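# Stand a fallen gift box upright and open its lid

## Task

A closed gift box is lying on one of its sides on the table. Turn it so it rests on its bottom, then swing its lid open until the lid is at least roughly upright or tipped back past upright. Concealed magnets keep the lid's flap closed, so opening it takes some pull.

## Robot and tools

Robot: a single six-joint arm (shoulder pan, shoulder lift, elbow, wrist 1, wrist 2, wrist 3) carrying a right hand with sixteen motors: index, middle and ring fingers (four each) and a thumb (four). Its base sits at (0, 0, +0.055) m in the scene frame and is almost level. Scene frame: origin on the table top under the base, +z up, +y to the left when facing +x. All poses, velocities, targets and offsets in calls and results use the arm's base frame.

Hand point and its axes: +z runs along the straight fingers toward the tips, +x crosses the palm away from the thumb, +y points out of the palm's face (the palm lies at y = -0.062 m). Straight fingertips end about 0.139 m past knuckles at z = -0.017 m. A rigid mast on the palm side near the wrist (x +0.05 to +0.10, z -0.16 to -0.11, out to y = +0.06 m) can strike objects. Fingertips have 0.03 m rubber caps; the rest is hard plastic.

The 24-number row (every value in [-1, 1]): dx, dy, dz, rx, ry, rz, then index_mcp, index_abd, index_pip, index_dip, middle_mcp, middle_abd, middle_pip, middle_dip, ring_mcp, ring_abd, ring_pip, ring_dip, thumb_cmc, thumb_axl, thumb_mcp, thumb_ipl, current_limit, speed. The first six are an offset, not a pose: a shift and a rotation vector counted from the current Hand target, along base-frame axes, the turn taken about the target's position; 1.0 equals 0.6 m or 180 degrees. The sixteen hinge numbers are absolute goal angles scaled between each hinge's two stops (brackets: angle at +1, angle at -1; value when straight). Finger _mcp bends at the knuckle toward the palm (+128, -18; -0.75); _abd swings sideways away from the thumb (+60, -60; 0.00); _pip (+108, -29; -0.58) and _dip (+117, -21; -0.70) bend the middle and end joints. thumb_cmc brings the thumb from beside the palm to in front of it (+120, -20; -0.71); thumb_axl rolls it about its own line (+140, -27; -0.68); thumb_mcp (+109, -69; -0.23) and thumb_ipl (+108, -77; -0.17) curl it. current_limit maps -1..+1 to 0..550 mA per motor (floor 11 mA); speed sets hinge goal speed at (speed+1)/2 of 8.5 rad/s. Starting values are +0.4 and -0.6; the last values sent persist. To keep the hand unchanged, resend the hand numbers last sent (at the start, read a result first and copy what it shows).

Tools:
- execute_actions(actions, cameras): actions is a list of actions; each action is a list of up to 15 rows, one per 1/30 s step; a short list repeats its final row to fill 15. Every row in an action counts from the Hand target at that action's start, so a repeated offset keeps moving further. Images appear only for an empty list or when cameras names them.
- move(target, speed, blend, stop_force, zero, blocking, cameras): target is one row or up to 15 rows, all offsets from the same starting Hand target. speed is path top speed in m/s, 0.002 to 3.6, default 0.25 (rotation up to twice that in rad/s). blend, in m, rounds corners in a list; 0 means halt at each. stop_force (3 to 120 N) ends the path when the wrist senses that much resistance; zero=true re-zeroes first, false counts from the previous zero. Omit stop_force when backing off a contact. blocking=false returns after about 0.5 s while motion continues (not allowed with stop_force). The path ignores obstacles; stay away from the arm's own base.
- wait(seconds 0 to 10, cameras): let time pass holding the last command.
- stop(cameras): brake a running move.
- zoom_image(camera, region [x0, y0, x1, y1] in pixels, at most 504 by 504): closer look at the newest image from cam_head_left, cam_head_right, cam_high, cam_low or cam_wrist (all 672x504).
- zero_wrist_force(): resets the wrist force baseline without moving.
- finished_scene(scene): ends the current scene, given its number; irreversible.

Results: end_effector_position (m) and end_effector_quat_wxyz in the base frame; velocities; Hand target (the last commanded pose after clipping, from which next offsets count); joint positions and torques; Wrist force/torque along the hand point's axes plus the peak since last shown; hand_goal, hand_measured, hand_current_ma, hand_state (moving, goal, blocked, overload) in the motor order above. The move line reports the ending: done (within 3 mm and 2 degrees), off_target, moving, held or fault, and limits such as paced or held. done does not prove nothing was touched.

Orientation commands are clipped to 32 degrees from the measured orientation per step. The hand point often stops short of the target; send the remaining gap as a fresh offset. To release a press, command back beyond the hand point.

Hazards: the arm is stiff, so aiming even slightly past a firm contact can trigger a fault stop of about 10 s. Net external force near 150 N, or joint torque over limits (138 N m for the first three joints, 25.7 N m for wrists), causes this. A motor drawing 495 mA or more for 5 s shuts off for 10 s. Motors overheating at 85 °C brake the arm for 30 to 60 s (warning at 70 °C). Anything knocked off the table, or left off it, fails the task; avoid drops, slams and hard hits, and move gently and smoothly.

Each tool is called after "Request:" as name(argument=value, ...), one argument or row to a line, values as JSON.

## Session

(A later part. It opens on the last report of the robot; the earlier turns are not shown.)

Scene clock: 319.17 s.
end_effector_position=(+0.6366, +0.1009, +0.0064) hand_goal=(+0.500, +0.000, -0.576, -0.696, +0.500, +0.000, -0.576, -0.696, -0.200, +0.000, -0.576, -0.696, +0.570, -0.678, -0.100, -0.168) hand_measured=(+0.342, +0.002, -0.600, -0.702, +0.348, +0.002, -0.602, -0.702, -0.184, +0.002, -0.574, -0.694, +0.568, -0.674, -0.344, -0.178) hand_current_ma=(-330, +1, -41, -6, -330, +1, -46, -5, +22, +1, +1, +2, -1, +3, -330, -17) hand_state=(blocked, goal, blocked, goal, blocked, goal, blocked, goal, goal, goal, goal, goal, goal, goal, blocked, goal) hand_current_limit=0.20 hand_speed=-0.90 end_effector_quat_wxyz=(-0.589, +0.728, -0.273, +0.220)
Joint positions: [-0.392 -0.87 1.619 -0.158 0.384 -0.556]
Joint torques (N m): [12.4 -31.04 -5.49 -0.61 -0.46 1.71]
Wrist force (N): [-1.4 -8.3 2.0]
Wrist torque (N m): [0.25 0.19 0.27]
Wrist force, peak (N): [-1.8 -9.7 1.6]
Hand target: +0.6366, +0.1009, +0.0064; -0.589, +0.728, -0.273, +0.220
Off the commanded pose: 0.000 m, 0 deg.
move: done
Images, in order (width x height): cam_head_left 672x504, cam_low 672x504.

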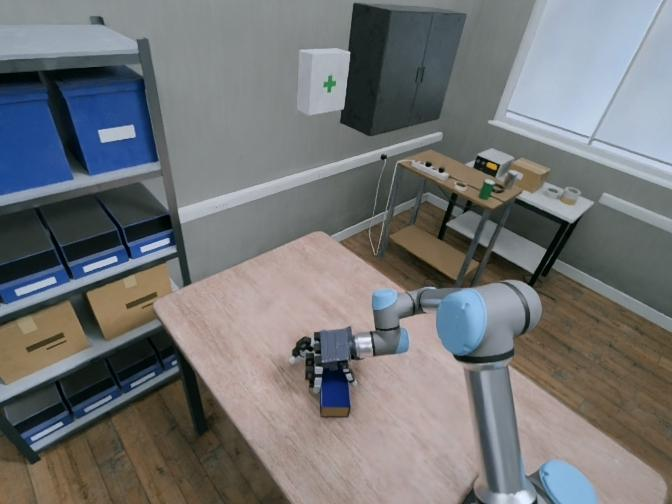

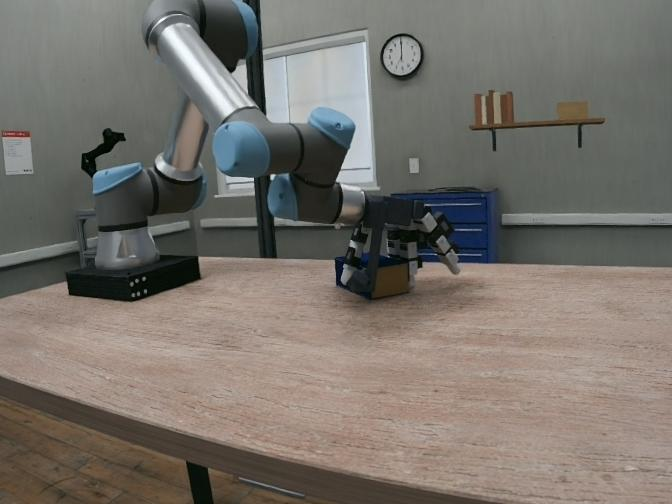

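Request:
move(
  target=[
    [0,0,0.005,0,0,0,-0.233,0,-0.139,-0.261,-0.233,0,-0.139,-0.261,-0.2,0,-0.576,-0.696,0.57,-0.678,-0.506,-0.168,0.2,-0.4],
    [0,0,-0.0165,0,0,0,-0.233,0,-0.139,-0.261,-0.233,0,-0.139,-0.261,-0.2,0,-0.576,-0.696,0.57,-0.678,-0.506,-0.168,0.2,-0.4],
  ],
  speed=0.03,
)

Request:
move(
  target=[0,0,0,0,0,0,0.205,0,-0.139,-0.261,0.205,0,-0.139,-0.261,-0.2,0,-0.576,-0.696,0.57,-0.678,-0.1,-0.168,0.2,-0.9],
  cameras=["cam_head_left","cam_low"],
)

Request:
zoom_image(
  camera="cam_low",
  region=[300, 170, 480, 310],
)

Request:
zoom_image(
  camera="cam_head_left",
  region=[250, 320, 370, 430],
)

Scene clock: 333.93 s.
end_effector_position=(+0.6366, +0.1009, -0.0035) hand_goal=(-0.234, +0.000, -0.140, -0.262, -0.234, +0.000, -0.140, -0.262, -0.200, +0.000, -0.576, -0.696, +0.570, -0.678, -0.506, -0.168) hand_measured=(-0.222, +0.002, -0.142, -0.266, -0.222, +0.002, -0.142, -0.264, -0.184, +0.002, -0.574, -0.694, +0.568, -0.676, -0.504, -0.170) hand_current_ma=(+17, +1, -1, -3, +17, +1, -1, -2, +22, +1, +1, +2, -1, +2, +1, -1) hand_state=(goal, goal, goal, goal, goal, goal, goal, goal, goal, goal, goal, goal, goal, goal, goal, goal) hand_current_limit=0.20 hand_speed=-0.40 end_effector_quat_wxyz=(-0.589, +0.728, -0.273, +0.220)
Joint positions: [-0.392 -0.854 1.622 -0.177 0.384 -0.556]
Joint torques (N m): [9.65 -31.57 -5.85 -0.52 -0.63 1.13]
Wrist force (N): [-2.0 -0.7 1.0]
Wrist torque (N m): [0.32 0.25 0.26]
Wrist force, peak (N): [-1.6 -9.5 1.7]
Hand target: +0.6366, +0.1009, -0.0035; -0.589, +0.728, -0.273, +0.220
Off the commanded pose: 0.000 m, 0 deg.
move: done

Scene clock: 335.03 s.
end_effector_position=(+0.6366, +0.1009, -0.0035) hand_goal=(+0.204, +0.000, -0.140, -0.262, +0.204, +0.000, -0.140, -0.262, -0.200, +0.000, -0.576, -0.696, +0.570, -0.678, -0.100, -0.168) hand_measured=(-0.030, +0.002, -0.160, -0.266, -0.034, +0.002, -0.162, -0.264, -0.184, +0.002, -0.574, -0.694, +0.564, -0.680, -0.354, -0.172) hand_current_ma=(-330, +1, -32, -3, -330, +1, -35, -2, +22, +1, +1, +2, -5, -1, -330, -4) hand_state=(blocked, goal, blocked, goal, blocked, goal, blocked, goal, goal, goal, goal, goal, goal, goal, blocked, goal) hand_current_limit=0.20 hand_speed=-0.90 end_effector_quat_wxyz=(-0.589, +0.728, -0.273, +0.220)
Joint positions: [-0.392 -0.854 1.622 -0.177 0.384 -0.556]
Joint torques (N m): [10.08 -31.09 -6.11 -0.94 -0.67 1.71]
Wrist force (N): [-2.0 -9.6 0.8]
Wrist torque (N m): [0.17 0.18 0.26]
Wrist force, peak (N): [-2.1 -9.8 1.1]
Hand target: +0.6366, +0.1009, -0.0035; -0.589, +0.728, -0.273, +0.220
Off the commanded pose: 0.000 m, 0 deg.
move: done
Images, in order (width x height): cam_head_left 672x504, cam_low 672x504.

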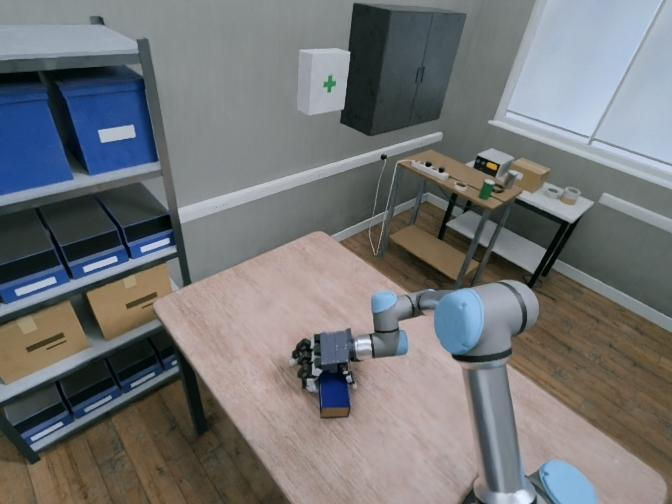

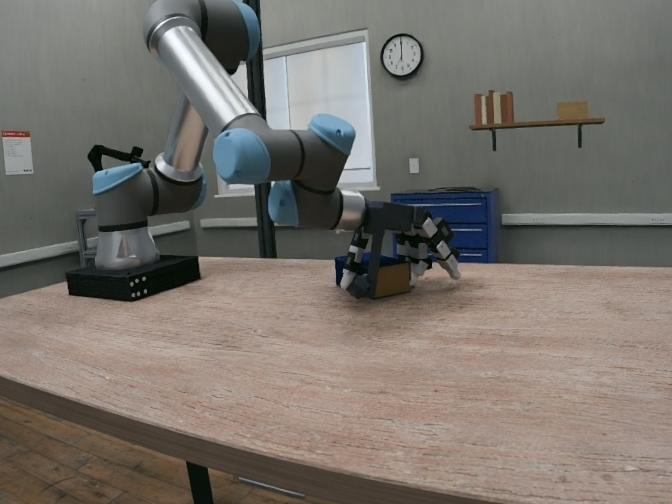

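Scaled by 2.800 from the camera's 672x504 image, which has a finer 960x720 frame.

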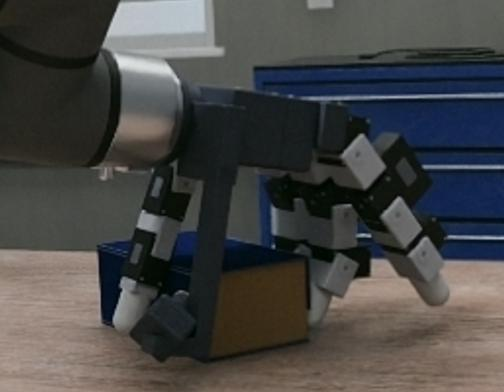

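Scaled by 4.200 from the camera's 672x504 image, which has a finer 960x720 frame.

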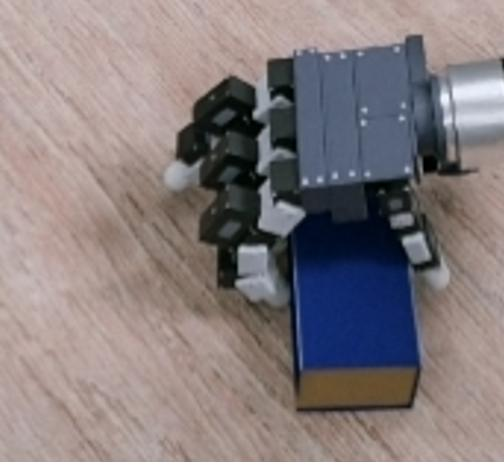

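Request:
move(
  target=[0,0,0,0,0,0,0.205,0,-0.139,-0.261,0.0,0,0.12,-0.2,-0.2,0,-0.576,-0.696,0.57,-0.678,-0.1,-0.168,0.3,-0.93],
  cameras=["cam_low"],
)

Request:
zoom_image(
  camera="cam_low",
  region=[300, 170, 480, 310],
)

Request:
move(
  target=[0,0,0,0,0,0,0.205,0,-0.139,-0.261,-0.28,0,0.518,-0.116,-0.2,0,-0.576,-0.696,0.57,-0.678,-0.1,-0.168,0.3,-0.93],
  cameras=["cam_head_left","cam_low"],
)

Request:
zoom_image(
  camera="cam_low",
  region=[300, 170, 480, 310],
)

Request:
zoom_image(
  camera="cam_head_left",
  region=[250, 320, 370, 430],
)

Scene clock: 340.43 s.
end_effector_position=(+0.6366, +0.1009, -0.0035) hand_goal=(+0.204, +0.000, -0.140, -0.262, +0.000, +0.000, +0.120, -0.200, -0.200, +0.000, -0.576, -0.696, +0.570, -0.678, -0.100, -0.168) hand_measured=(-0.028, +0.002, -0.162, -0.266, -0.052, +0.002, -0.130, -0.250, -0.184, +0.002, -0.574, -0.694, +0.562, -0.680, -0.354, -0.174) hand_current_ma=(-357, +1, -33, -3, -130, +1, -357, -113, +22, +1, +1, +2, -9, -1, -358, -7) hand_state=(blocked, goal, blocked, goal, blocked, goal, blocked, blocked, goal, goal, goal, goal, goal, goal, blocked, goal) hand_current_limit=0.30 hand_speed=-0.93 end_effector_quat_wxyz=(-0.589, +0.728, -0.273, +0.220)
Joint positions: [-0.392 -0.854 1.622 -0.177 0.384 -0.556]
Joint torques (N m): [10.75 -31.5 -6.73 0.83 -0.58 1.15]
Wrist force (N): [-1.9 -3.9 1.0]
Wrist torque (N m): [0.32 0.15 0.42]
Wrist force, peak (N): [-2.2 -10.0 1.0]
Hand target: +0.6366, +0.1009, -0.0035; -0.589, +0.728, -0.273, +0.220
Off the commanded pose: 0.000 m, 0 deg.
move: done
Images, in order (width x height): cam_low 672x504.

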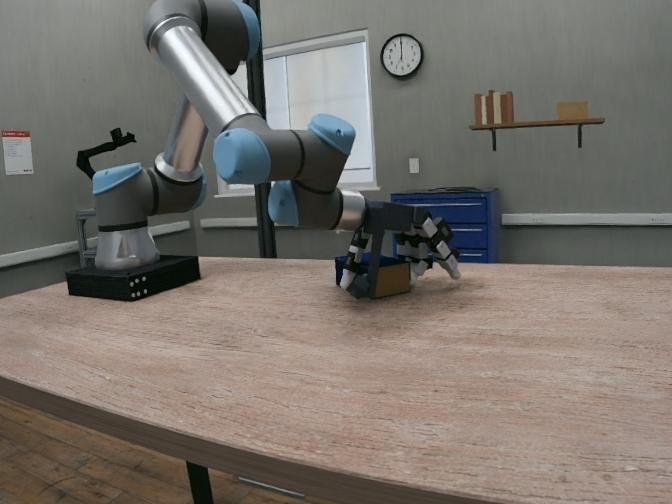

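Scaled by 2.800 from the camera's 672x504 image, which has a finer 960x720 frame.

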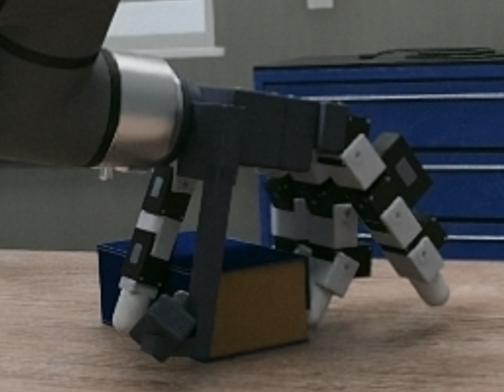

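Scene clock: 342.43 s.
end_effector_position=(+0.6366, +0.1009, -0.0035) hand_goal=(+0.204, +0.000, -0.140, -0.262, -0.280, +0.000, +0.518, -0.116, -0.200, +0.000, -0.576, -0.696, +0.570, -0.678, -0.100, -0.168) hand_measured=(-0.028, +0.002, -0.162, -0.266, -0.320, +0.000, +0.290, -0.142, -0.184, +0.002, -0.574, -0.694, +0.562, -0.680, -0.354, -0.174) hand_current_ma=(-357, +1, -34, -3, -92, +0, -356, -43, +22, +1, +1, +2, -9, -1, -358, -10) hand_state=(blocked, goal, blocked, goal, blocked, goal, blocked, blocked, goal, goal, goal, goal, goal, goal, blocked, goal) hand_current_limit=0.30 hand_speed=-0.93 end_effector_quat_wxyz=(-0.589, +0.728, -0.273, +0.220)
Joint positions: [-0.392 -0.854 1.622 -0.177 0.384 -0.556]
Joint torques (N m): [9.89 -32.02 -4.9 1.29 -0.43 1.16]
Wrist force (N): [-2.5 -4.6 0.2]
Wrist torque (N m): [0.25 0.20 0.38]
Wrist force, peak (N): [-2.2 -7.2 -1.5]
Hand target: +0.6366, +0.1009, -0.0035; -0.589, +0.728, -0.273, +0.220
Off the commanded pose: 0.000 m, 0 deg.
move: done
Images, in order (width x height): cam_head_left 672x504, cam_low 672x504.

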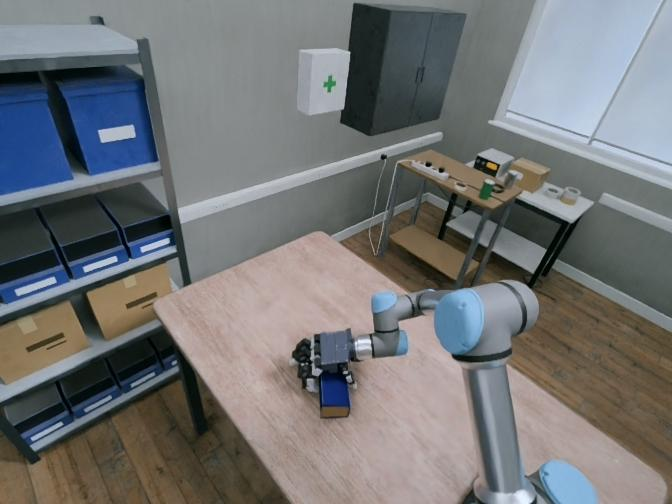

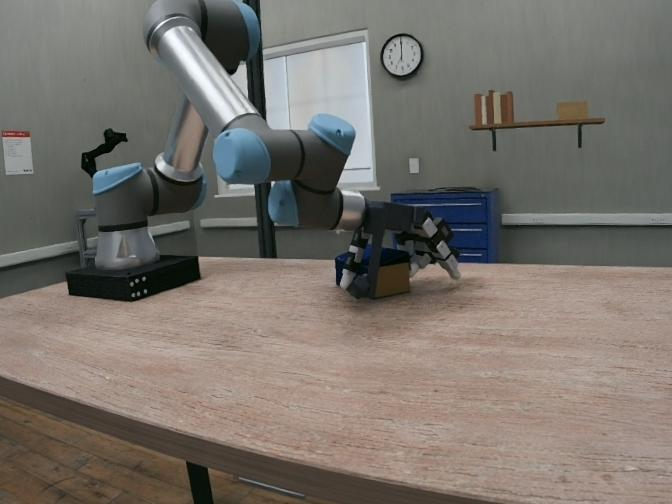

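Scaled by 2.800 from the camera's 672x504 image, which has a finer 960x720 frame.

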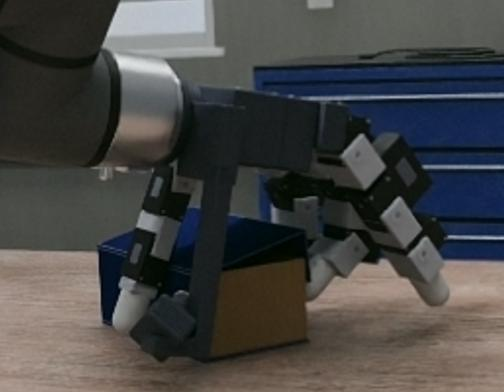

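Scaled by 4.200 from the camera's 672x504 image, which has a finer 960x720 frame.

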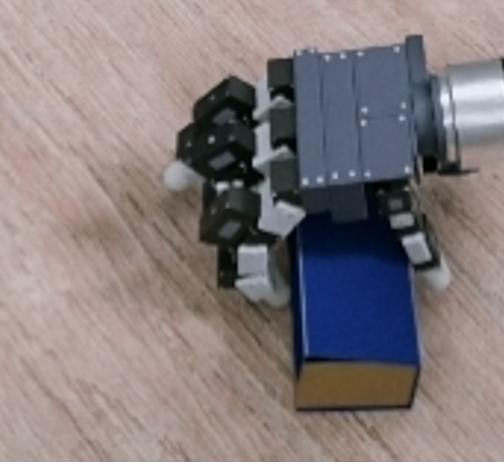

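Request:
move(
  target=[0,0,0,0,0,0,-0.1,0,-0.139,-0.261,-0.28,0,0.518,-0.116,-0.2,0,-0.576,-0.696,0.57,-0.678,-0.5,-0.168,0.3,-0.9],
)

Request:
move(
  target=[-0.007,-0.008,0.07,0,0,0,-0.1,0,-0.139,-0.261,-0.28,0,0.518,-0.116,-0.2,0,-0.576,-0.696,0.57,-0.678,-0.5,-0.168,0.3,-0.9],
  speed=0.03,
  cameras=["cam_head_left","cam_low","cam_high"],
)

Request:
zoom_image(
  camera="cam_low",
  region=[300, 150, 480, 310],
)

Request:
zoom_image(
  camera="cam_head_left",
  region=[250, 310, 370, 430],
)

Scene clock: 347.73 s.
end_effector_position=(+0.6366, +0.1009, -0.0035) hand_goal=(-0.100, +0.000, -0.140, -0.262, -0.280, +0.000, +0.518, -0.116, -0.200, +0.000, -0.576, -0.696, +0.570, -0.678, -0.500, -0.168) hand_measured=(-0.090, +0.002, -0.142, -0.266, -0.310, +0.000, +0.480, -0.132, -0.184, +0.002, -0.574, -0.694, +0.560, -0.674, -0.506, -0.174) hand_current_ma=(+14, +2, -2, -3, -59, +0, -75, -24, +22, +1, +1, +2, -11, +5, -8, -9) hand_state=(goal, goal, goal, goal, blocked, goal, blocked, goal, goal, goal, goal, goal, goal, goal, goal, goal) hand_current_limit=0.30 hand_speed=-0.90 end_effector_quat_wxyz=(-0.589, +0.728, -0.273, +0.220)
Joint positions: [-0.392 -0.854 1.622 -0.177 0.384 -0.556]
Joint torques (N m): [10.31 -32.24 -6.76 1.69 -0.56 0.56]
Wrist force (N): [-1.8 -0.6 1.3]
Wrist torque (N m): [0.35 0.24 0.26]
Wrist force, peak (N): [-2.4 -5.5 0.1]
Hand target: +0.6366, +0.1009, -0.0035; -0.589, +0.728, -0.273, +0.220
Off the commanded pose: 0.000 m, 0 deg.
move: done

Scene clock: 349.53 s.
end_effector_position=(+0.6324, +0.0961, +0.0384) hand_goal=(-0.100, +0.000, -0.140, -0.262, -0.280, +0.000, +0.518, -0.116, -0.200, +0.000, -0.576, -0.696, +0.570, -0.678, -0.500, -0.168) hand_measured=(-0.090, +0.002, -0.142, -0.266, -0.278, +0.000, +0.512, -0.120, -0.184, +0.002, -0.574, -0.694, +0.568, -0.676, -0.500, -0.170) hand_current_ma=(+13, +2, -2, -3, +1, +0, -5, -2, +22, +1, +1, +2, -1, +2, +0, -1) hand_state=(goal, goal, goal, goal, goal, goal, goal, goal, goal, goal, goal, goal, goal, goal, goal, goal) hand_current_limit=0.30 hand_speed=-0.90 end_effector_quat_wxyz=(-0.589, +0.728, -0.273, +0.220)
Joint positions: [-0.404 -0.922 1.613 -0.082 0.374 -0.574]
Joint torques (N m): [-12.85 -55.68 -25.4 2.85 -3.34 -2.15]
Wrist force (N): [-2.2 -0.5 1.4]
Wrist torque (N m): [0.36 0.29 0.27]
Wrist force, peak (N): [-2.4 -0.5 1.4]
Hand target: +0.6324, +0.0961, +0.0385; -0.589, +0.728, -0.273, +0.220
Off the commanded pose: 0.000 m, 0 deg.
move: done
Images, in order (width x height): cam_head_left 672x504, cam_high 672x504, cam_low 672x504.

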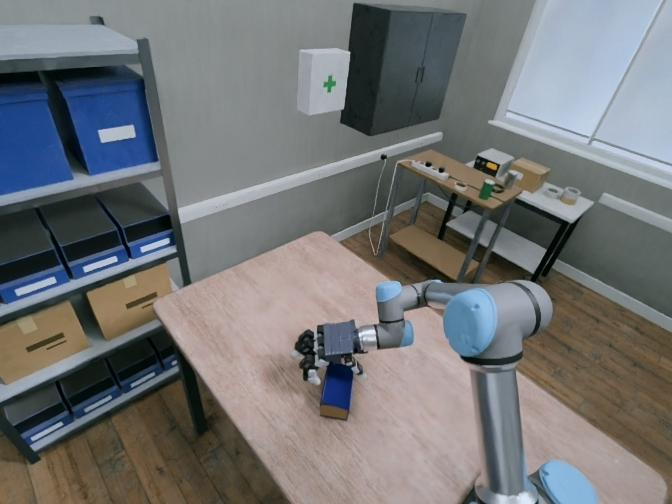

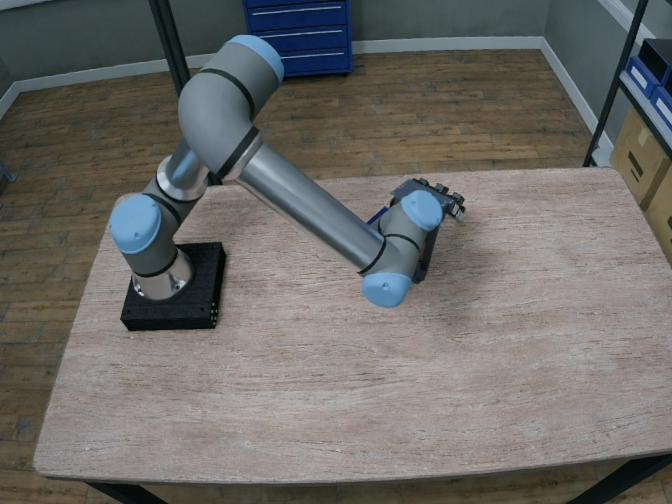

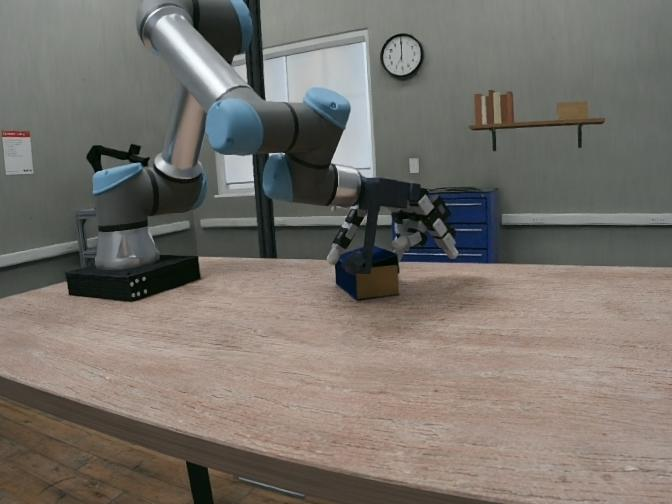

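Scaled by 2.800 from the camera's 672x504 image, which has a finer 960x720 frame.

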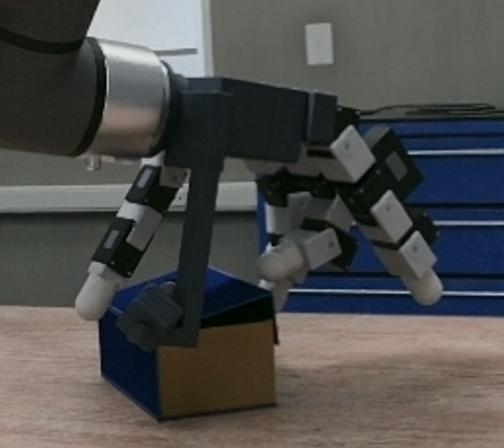

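Scaled by 4.200 from the camera's 672x504 image, which has a finer 960x720 frame.

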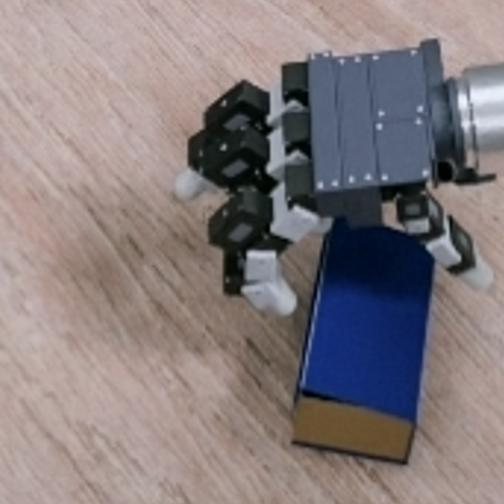

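Request:
move(
  target=[
    [0,0,0.13,0,0,0,-0.1,0,-0.139,-0.261,-0.28,0,0.518,-0.116,-0.2,0,-0.576,-0.696,0.57,-0.678,-0.5,-0.168,0.3,-0.6],
    [0.1,0.2,0.25,-0.201,0.175,0,-0.205,0,0.007,-0.333,-0.205,0,0.007,-0.333,-0.205,0,0.007,-0.333,-0.714,-0.678,-0.226,-0.168,0.2,-0.5],
  ],
  speed=[0.15,0.25],
  cameras=["all"],
)

Request:
zoom_image(
  camera="cam_low",
  region=[310, 220, 430, 320],
)

Request:
zoom_image(
  camera="cam_head_left",
  region=[250, 320, 370, 430],
)

Request:
zoom_image(
  camera="cam_high",
  region=[340, 180, 460, 290],
)

Scene clock: 358.03 s.
end_effector_position=(+0.6911, +0.2158, +0.1879) hand_goal=(-0.206, +0.000, +0.006, -0.334, -0.206, +0.000, +0.006, -0.334, -0.206, +0.000, +0.006, -0.334, -0.714, -0.678, -0.226, -0.168) hand_measured=(-0.204, +0.002, +0.000, -0.332, -0.210, +0.000, +0.008, -0.332, -0.204, +0.002, +0.000, -0.338, -0.700, -0.676, -0.224, -0.168) hand_current_ma=(+1, +1, -5, +2, -4, +0, +1, +1, +1, +1, -6, -3, +17, +2, +1, -1) hand_state=(goal, goal, goal, goal, goal, goal, goal, goal, goal, goal, goal, goal, goal, goal, goal, goal) hand_current_limit=0.20 hand_speed=-0.50 end_effector_quat_wxyz=(-0.267, +0.894, -0.337, +0.125)
Joint positions: [0.046 -0.405 0.035 1.469 1.187 -0.711]
Joint torques (N m): [-12.61 -46.61 -28.33 3.17 -2.52 1.85]
Wrist force (N): [-1.2 -0.1 -0.2]
Wrist torque (N m): [0.31 0.08 0.12]
Wrist force, peak (N): [-2.1 -1.3 1.3]
Hand target: +0.6924, +0.2161, +0.1885; -0.242, +0.904, -0.339, +0.090
Off the commanded pose: 0.001 m, 5 deg.
elbow stopped short: the move would have taken joint 3 (elbow) straighter than the controller allows.
move: off_target; target 2's new numbers were sent with the hand 0.001 m and 5 deg from that target

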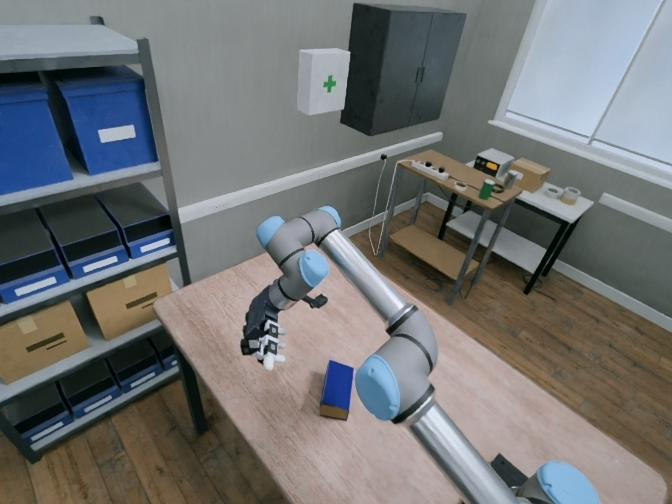

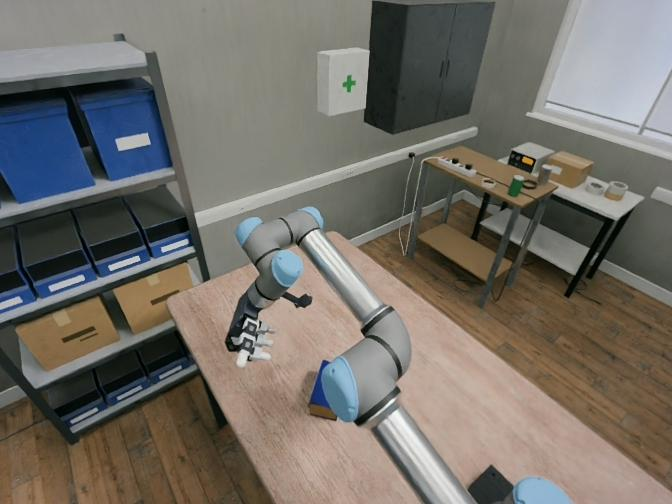

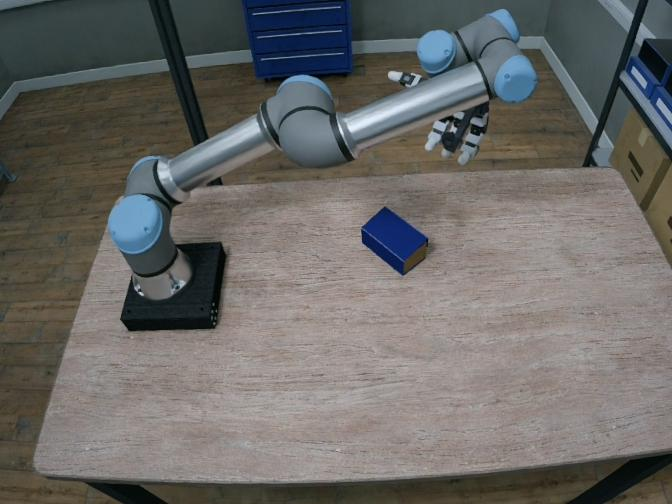

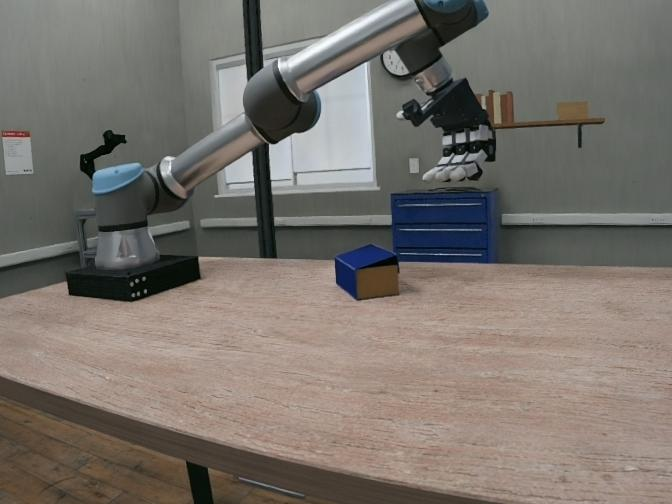

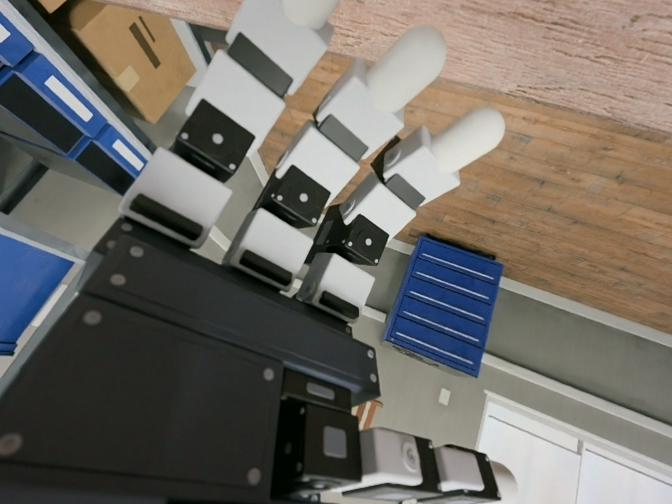

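Scaled by 4.200 from the camera's 672x504 image, which has a finer 960x720 frame.

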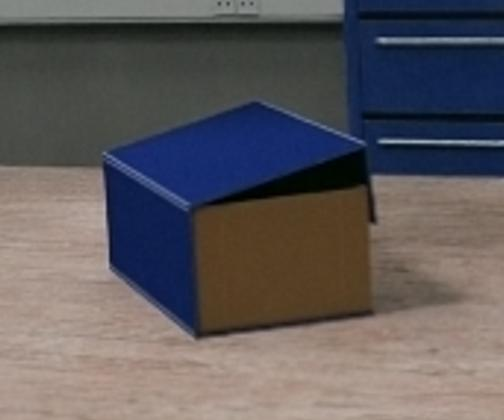

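Scaled by 4.200 from the camera's 672x504 image, which has a finer 960x720 frame.

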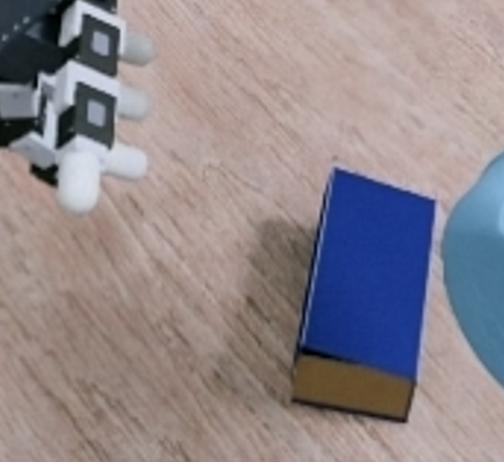

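Scaled by 4.200 from the camera's 672x504 image, which has a finer 960x720 frame.

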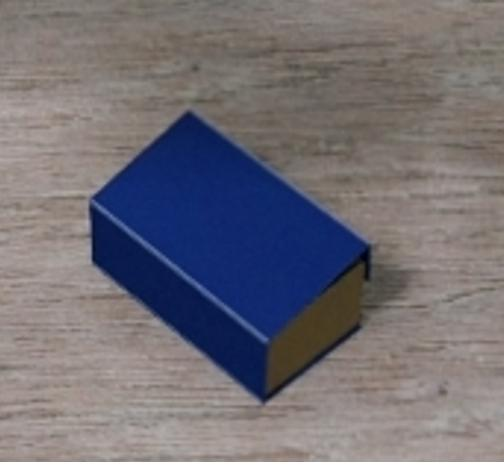

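Request:
move(
  target=[
    [-0.05,-0.08,-0.1,0,0,-0.072,-0.205,0,0.007,-0.116,-0.205,0,0.007,-0.116,-0.205,0,0.007,-0.116,-0.714,-0.678,-0.226,-0.168,0.2,-0.5],
    [-0.05,-0.08,-0.326,0,0,-0.072,-0.205,0,0.007,-0.116,-0.205,0,0.007,-0.116,-0.205,0,0.007,-0.116,-0.714,-0.678,-0.226,-0.168,0.2,-0.5],
  ],
  speed=[0.2,0.1],
  stop_force=5,
  cameras=["cam_head_left","cam_low","cam_high"],
)

Request:
zoom_image(
  camera="cam_low",
  region=[310, 190, 470, 320],
)

Request:
zoom_image(
  camera="cam_head_left",
  region=[250, 320, 370, 430],
)

Request:
zoom_image(
  camera="cam_high",
  region=[340, 150, 480, 290],
)

Scene clock: 370.37 s.
end_effector_position=(+0.6624, +0.1681, -0.0071) hand_goal=(-0.206, +0.000, +0.006, -0.116, -0.206, +0.000, +0.006, -0.116, -0.206, +0.000, +0.006, -0.116, -0.714, -0.678, -0.226, -0.168) hand_measured=(-0.206, +0.002, +0.000, -0.120, -0.210, +0.000, +0.006, -0.120, -0.206, +0.002, +0.000, -0.120, -0.702, -0.676, -0.224, -0.168) hand_current_ma=(+0, +1, -5, -3, -4, +0, +0, -2, +0, +1, -6, -3, +15, +2, +1, -1) hand_state=(goal, goal, goal, goal, goal, goal, goal, goal, goal, goal, goal, goal, goal, goal, goal, goal) hand_current_limit=0.20 hand_speed=-0.50 end_effector_quat_wxyz=(-0.231, +0.860, -0.439, +0.117)
Joint positions: [-0.012 -0.573 0.875 0.836 1.267 -0.572]
Joint torques (N m): [-2.24 -43.81 -11.2 0.05 -2.47 2]
Wrist force (N): [-1.5 0.2 -0.4]
Wrist torque (N m): [0.36 0.12 0.09]
Wrist force, peak (N): [-1.4 -1.2 -0.8]
Hand target: +0.6624, +0.1681, -0.0071; -0.231, +0.860, -0.439, +0.117
Off the commanded pose: 0.000 m, 0 deg.
move: done
Images, in order (width x height): cam_head_left 672x504, cam_high 672x504, cam_low 672x504.

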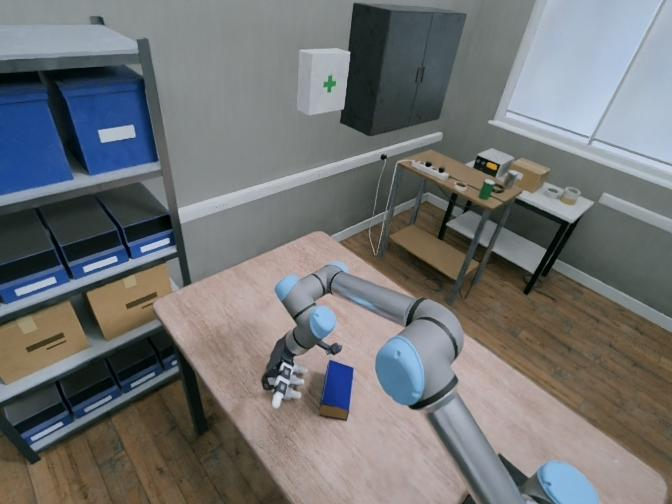

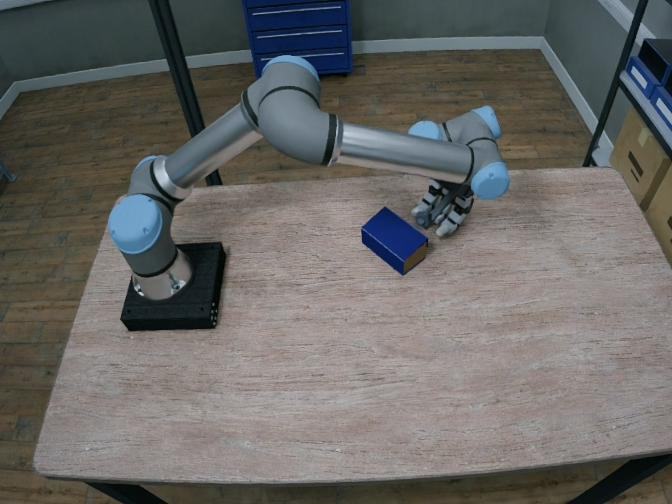

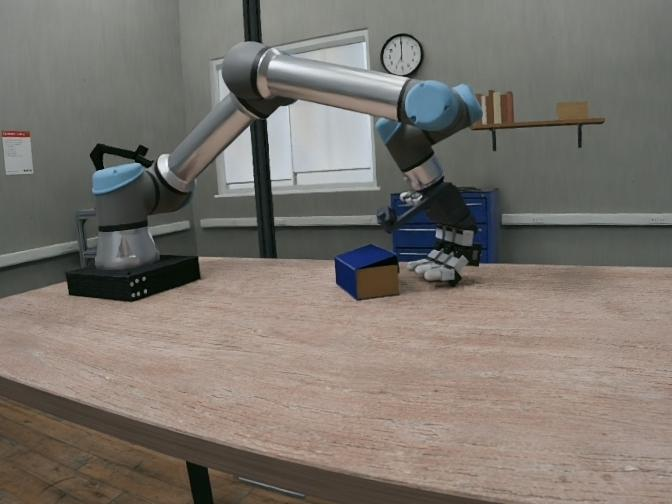

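Scaled by 3.150 from the camera's 672x504 image, which has a finer 960x720 frame.

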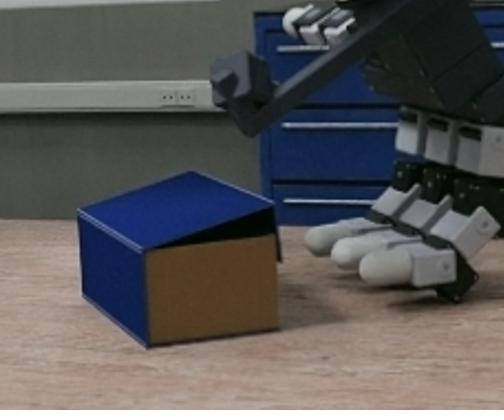

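Scaled by 4.200 from the camera's 672x504 image, which has a finer 960x720 frame.

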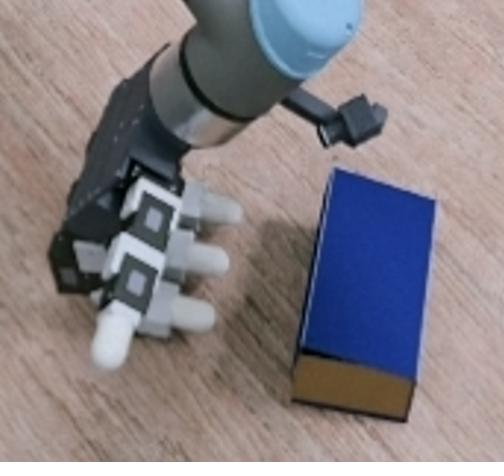

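Scaled by 3.600 from the camera's 672x504 image, which has a finer 960x720 frame.

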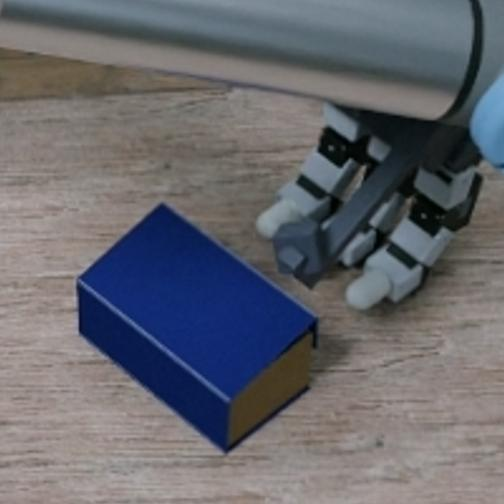

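Request:
move(
  target=[-0.078,-0.057,0,0,0,0,-0.205,0,0.007,-0.116,-0.205,0,0.007,-0.116,-0.205,0,0.007,-0.116,-0.714,-0.678,-0.226,-0.168,0.2,-0.5],
  speed=0.06,
  stop_force=3,
  cameras=["cam_head_left","cam_low"],
)

Request:
zoom_image(
  camera="cam_low",
  region=[310, 190, 470, 320],
)

Request:
zoom_image(
  camera="cam_head_left",
  region=[250, 320, 370, 430],
)

Scene clock: 377.60 s.
end_effector_position=(+0.6156, +0.1339, -0.0071) hand_goal=(-0.206, +0.000, +0.006, -0.116, -0.206, +0.000, +0.006, -0.116, -0.206, +0.000, +0.006, -0.116, -0.714, -0.678, -0.226, -0.168) hand_measured=(-0.206, +0.002, +0.000, -0.120, -0.210, +0.000, +0.006, -0.120, -0.206, +0.002, +0.000, -0.120, -0.702, -0.676, -0.224, -0.168) hand_current_ma=(+0, +1, -5, -3, -4, +0, +0, -2, +0, +1, -6, -3, +14, +2, +2, -1) hand_state=(goal, goal, goal, goal, goal, goal, goal, goal, goal, goal, goal, goal, goal, goal, goal, goal) hand_current_limit=0.20 hand_speed=-0.50 end_effector_quat_wxyz=(-0.231, +0.860, -0.439, +0.117)
Joint positions: [-0.071 -0.708 1.14 0.723 1.243 -0.628]
Joint torques (N m): [-12.02 -64.15 -10.36 0.09 -2.34 -1.97]
Wrist force (N): [-1.6 0.1 0.1]
Wrist torque (N m): [0.29 0.12 0.18]
Wrist force, peak (N): [-1.6 -0.1 0.9]
Hand target: +0.6156, +0.1339, -0.0071; -0.231, +0.860, -0.439, +0.117
Off the commanded pose: 0.000 m, 0 deg.
move: done
Images, in order (width x height): cam_head_left 672x504, cam_low 672x504.

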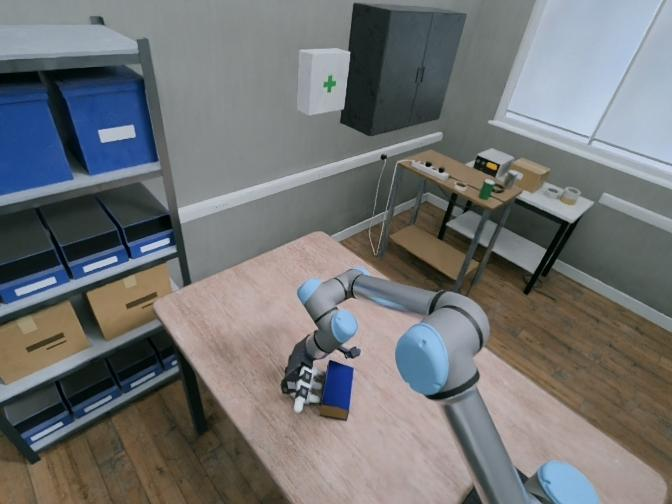

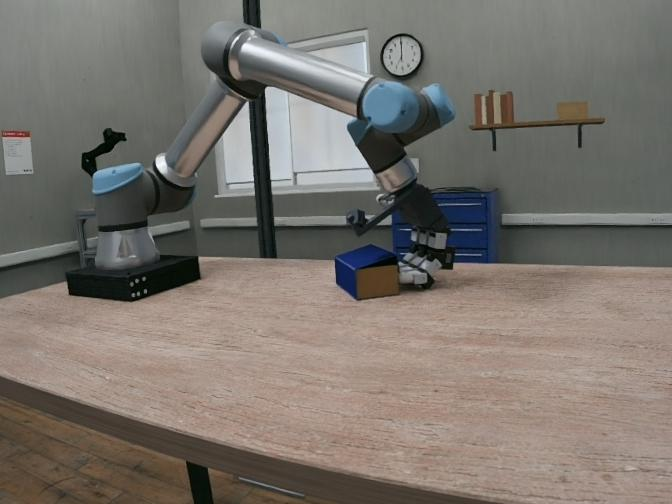

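Scaled by 3.150 from the camera's 672x504 image, which has a finer 960x720 frame.

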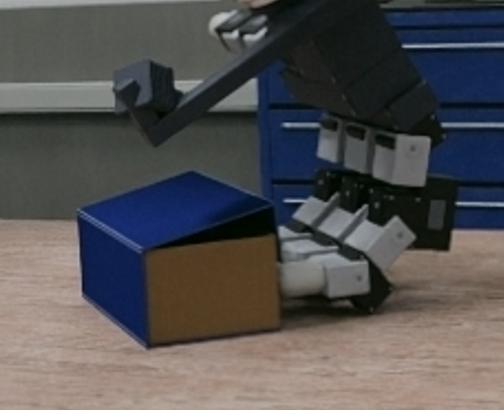

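Scaled by 4.200 from the camera's 672x504 image, which has a finer 960x720 frame.

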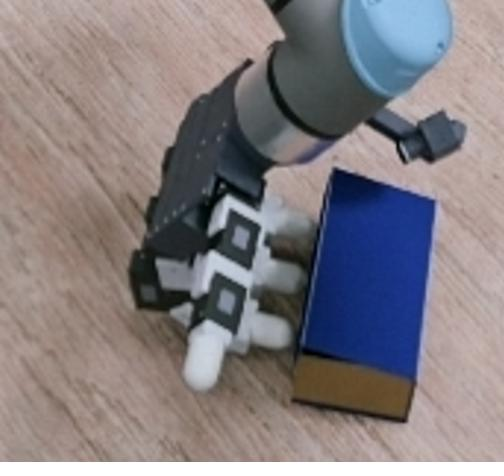

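Request:
move(
  target=[
    [-0.013,-0.01,0.02,0,0,0,-0.205,0,0.007,-0.116,-0.205,0,0.007,-0.116,-0.205,0,0.007,-0.116,-0.714,-0.678,-0.226,-0.168,0.2,-0.5],
    [-0.02,-0.015,0.085,0,0,0,-0.205,0,0.007,-0.116,-0.205,0,0.007,-0.116,-0.205,0,0.007,-0.116,-0.714,-0.678,-0.226,-0.168,0.2,-0.5],
  ],
  speed=0.03,
  blend=[0.005,0],
  cameras=["cam_head_left","cam_low"],
)

Request:
zoom_image(
  camera="cam_low",
  region=[310, 190, 470, 320],
)

Request:
zoom_image(
  camera="cam_head_left",
  region=[250, 320, 370, 430],
)

Scene clock: 384.43 s.
end_effector_position=(+0.6036, +0.1249, +0.0438) hand_goal=(-0.206, +0.000, +0.006, -0.116, -0.206, +0.000, +0.006, -0.116, -0.206, +0.000, +0.006, -0.116, -0.714, -0.678, -0.226, -0.168) hand_measured=(-0.208, +0.002, +0.000, -0.120, -0.210, +0.000, +0.004, -0.120, -0.208, +0.002, +0.000, -0.120, -0.702, -0.676, -0.224, -0.168) hand_current_ma=(-2, +1, -5, -3, -4, +0, -1, -2, -1, +1, -6, -3, +14, +2, +2, -1) hand_state=(goal, goal, goal, goal, goal, goal, goal, goal, goal, goal, goal, goal, goal, goal, goal, goal) hand_current_limit=0.20 hand_speed=-0.50 end_effector_quat_wxyz=(-0.231, +0.860, -0.439, +0.117)
Joint positions: [-0.088 -0.79 1.153 0.797 1.236 -0.645]
Joint torques (N m): [-12.3 -62.99 -27.66 3.42 -2.6 -1.82]
Wrist force (N): [-1.3 0.2 0.2]
Wrist torque (N m): [0.34 0.09 0.19]
Wrist force, peak (N): [-1.8 0.2 0.3]
Hand target: +0.6036, +0.1249, +0.0439; -0.231, +0.860, -0.439, +0.117
Off the commanded pose: 0.000 m, 0 deg.
move: done
Images, in order (width x height): cam_head_left 672x504, cam_low 672x504.

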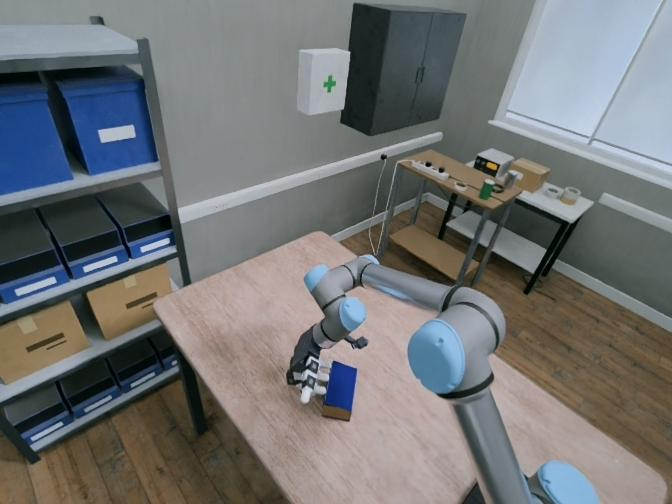

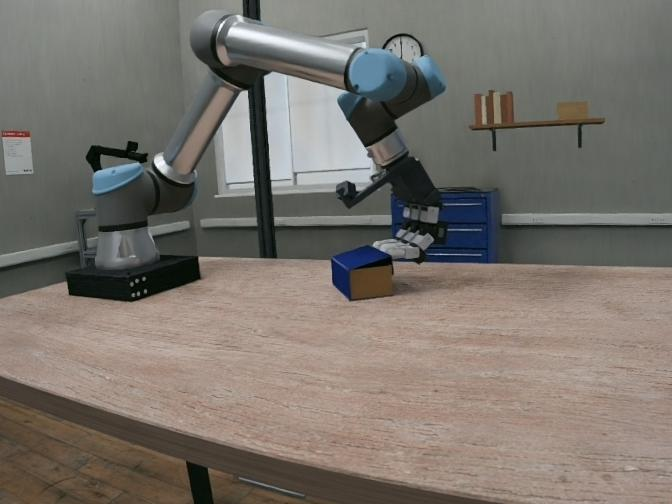

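Scaled by 3.150 from the camera's 672x504 image, which has a finer 960x720 frame.

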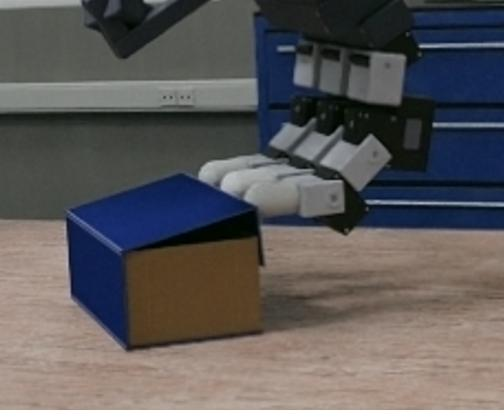

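Scaled by 4.200 from the camera's 672x504 image, which has a finer 960x720 frame.

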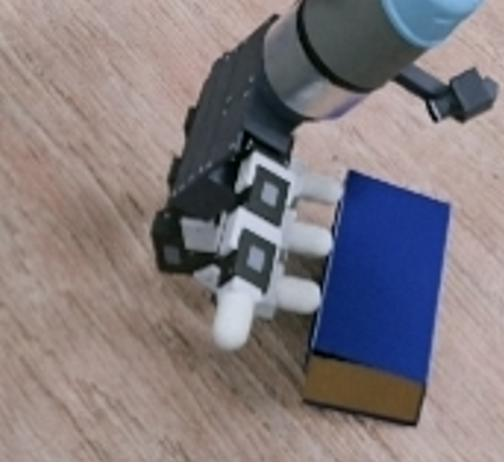

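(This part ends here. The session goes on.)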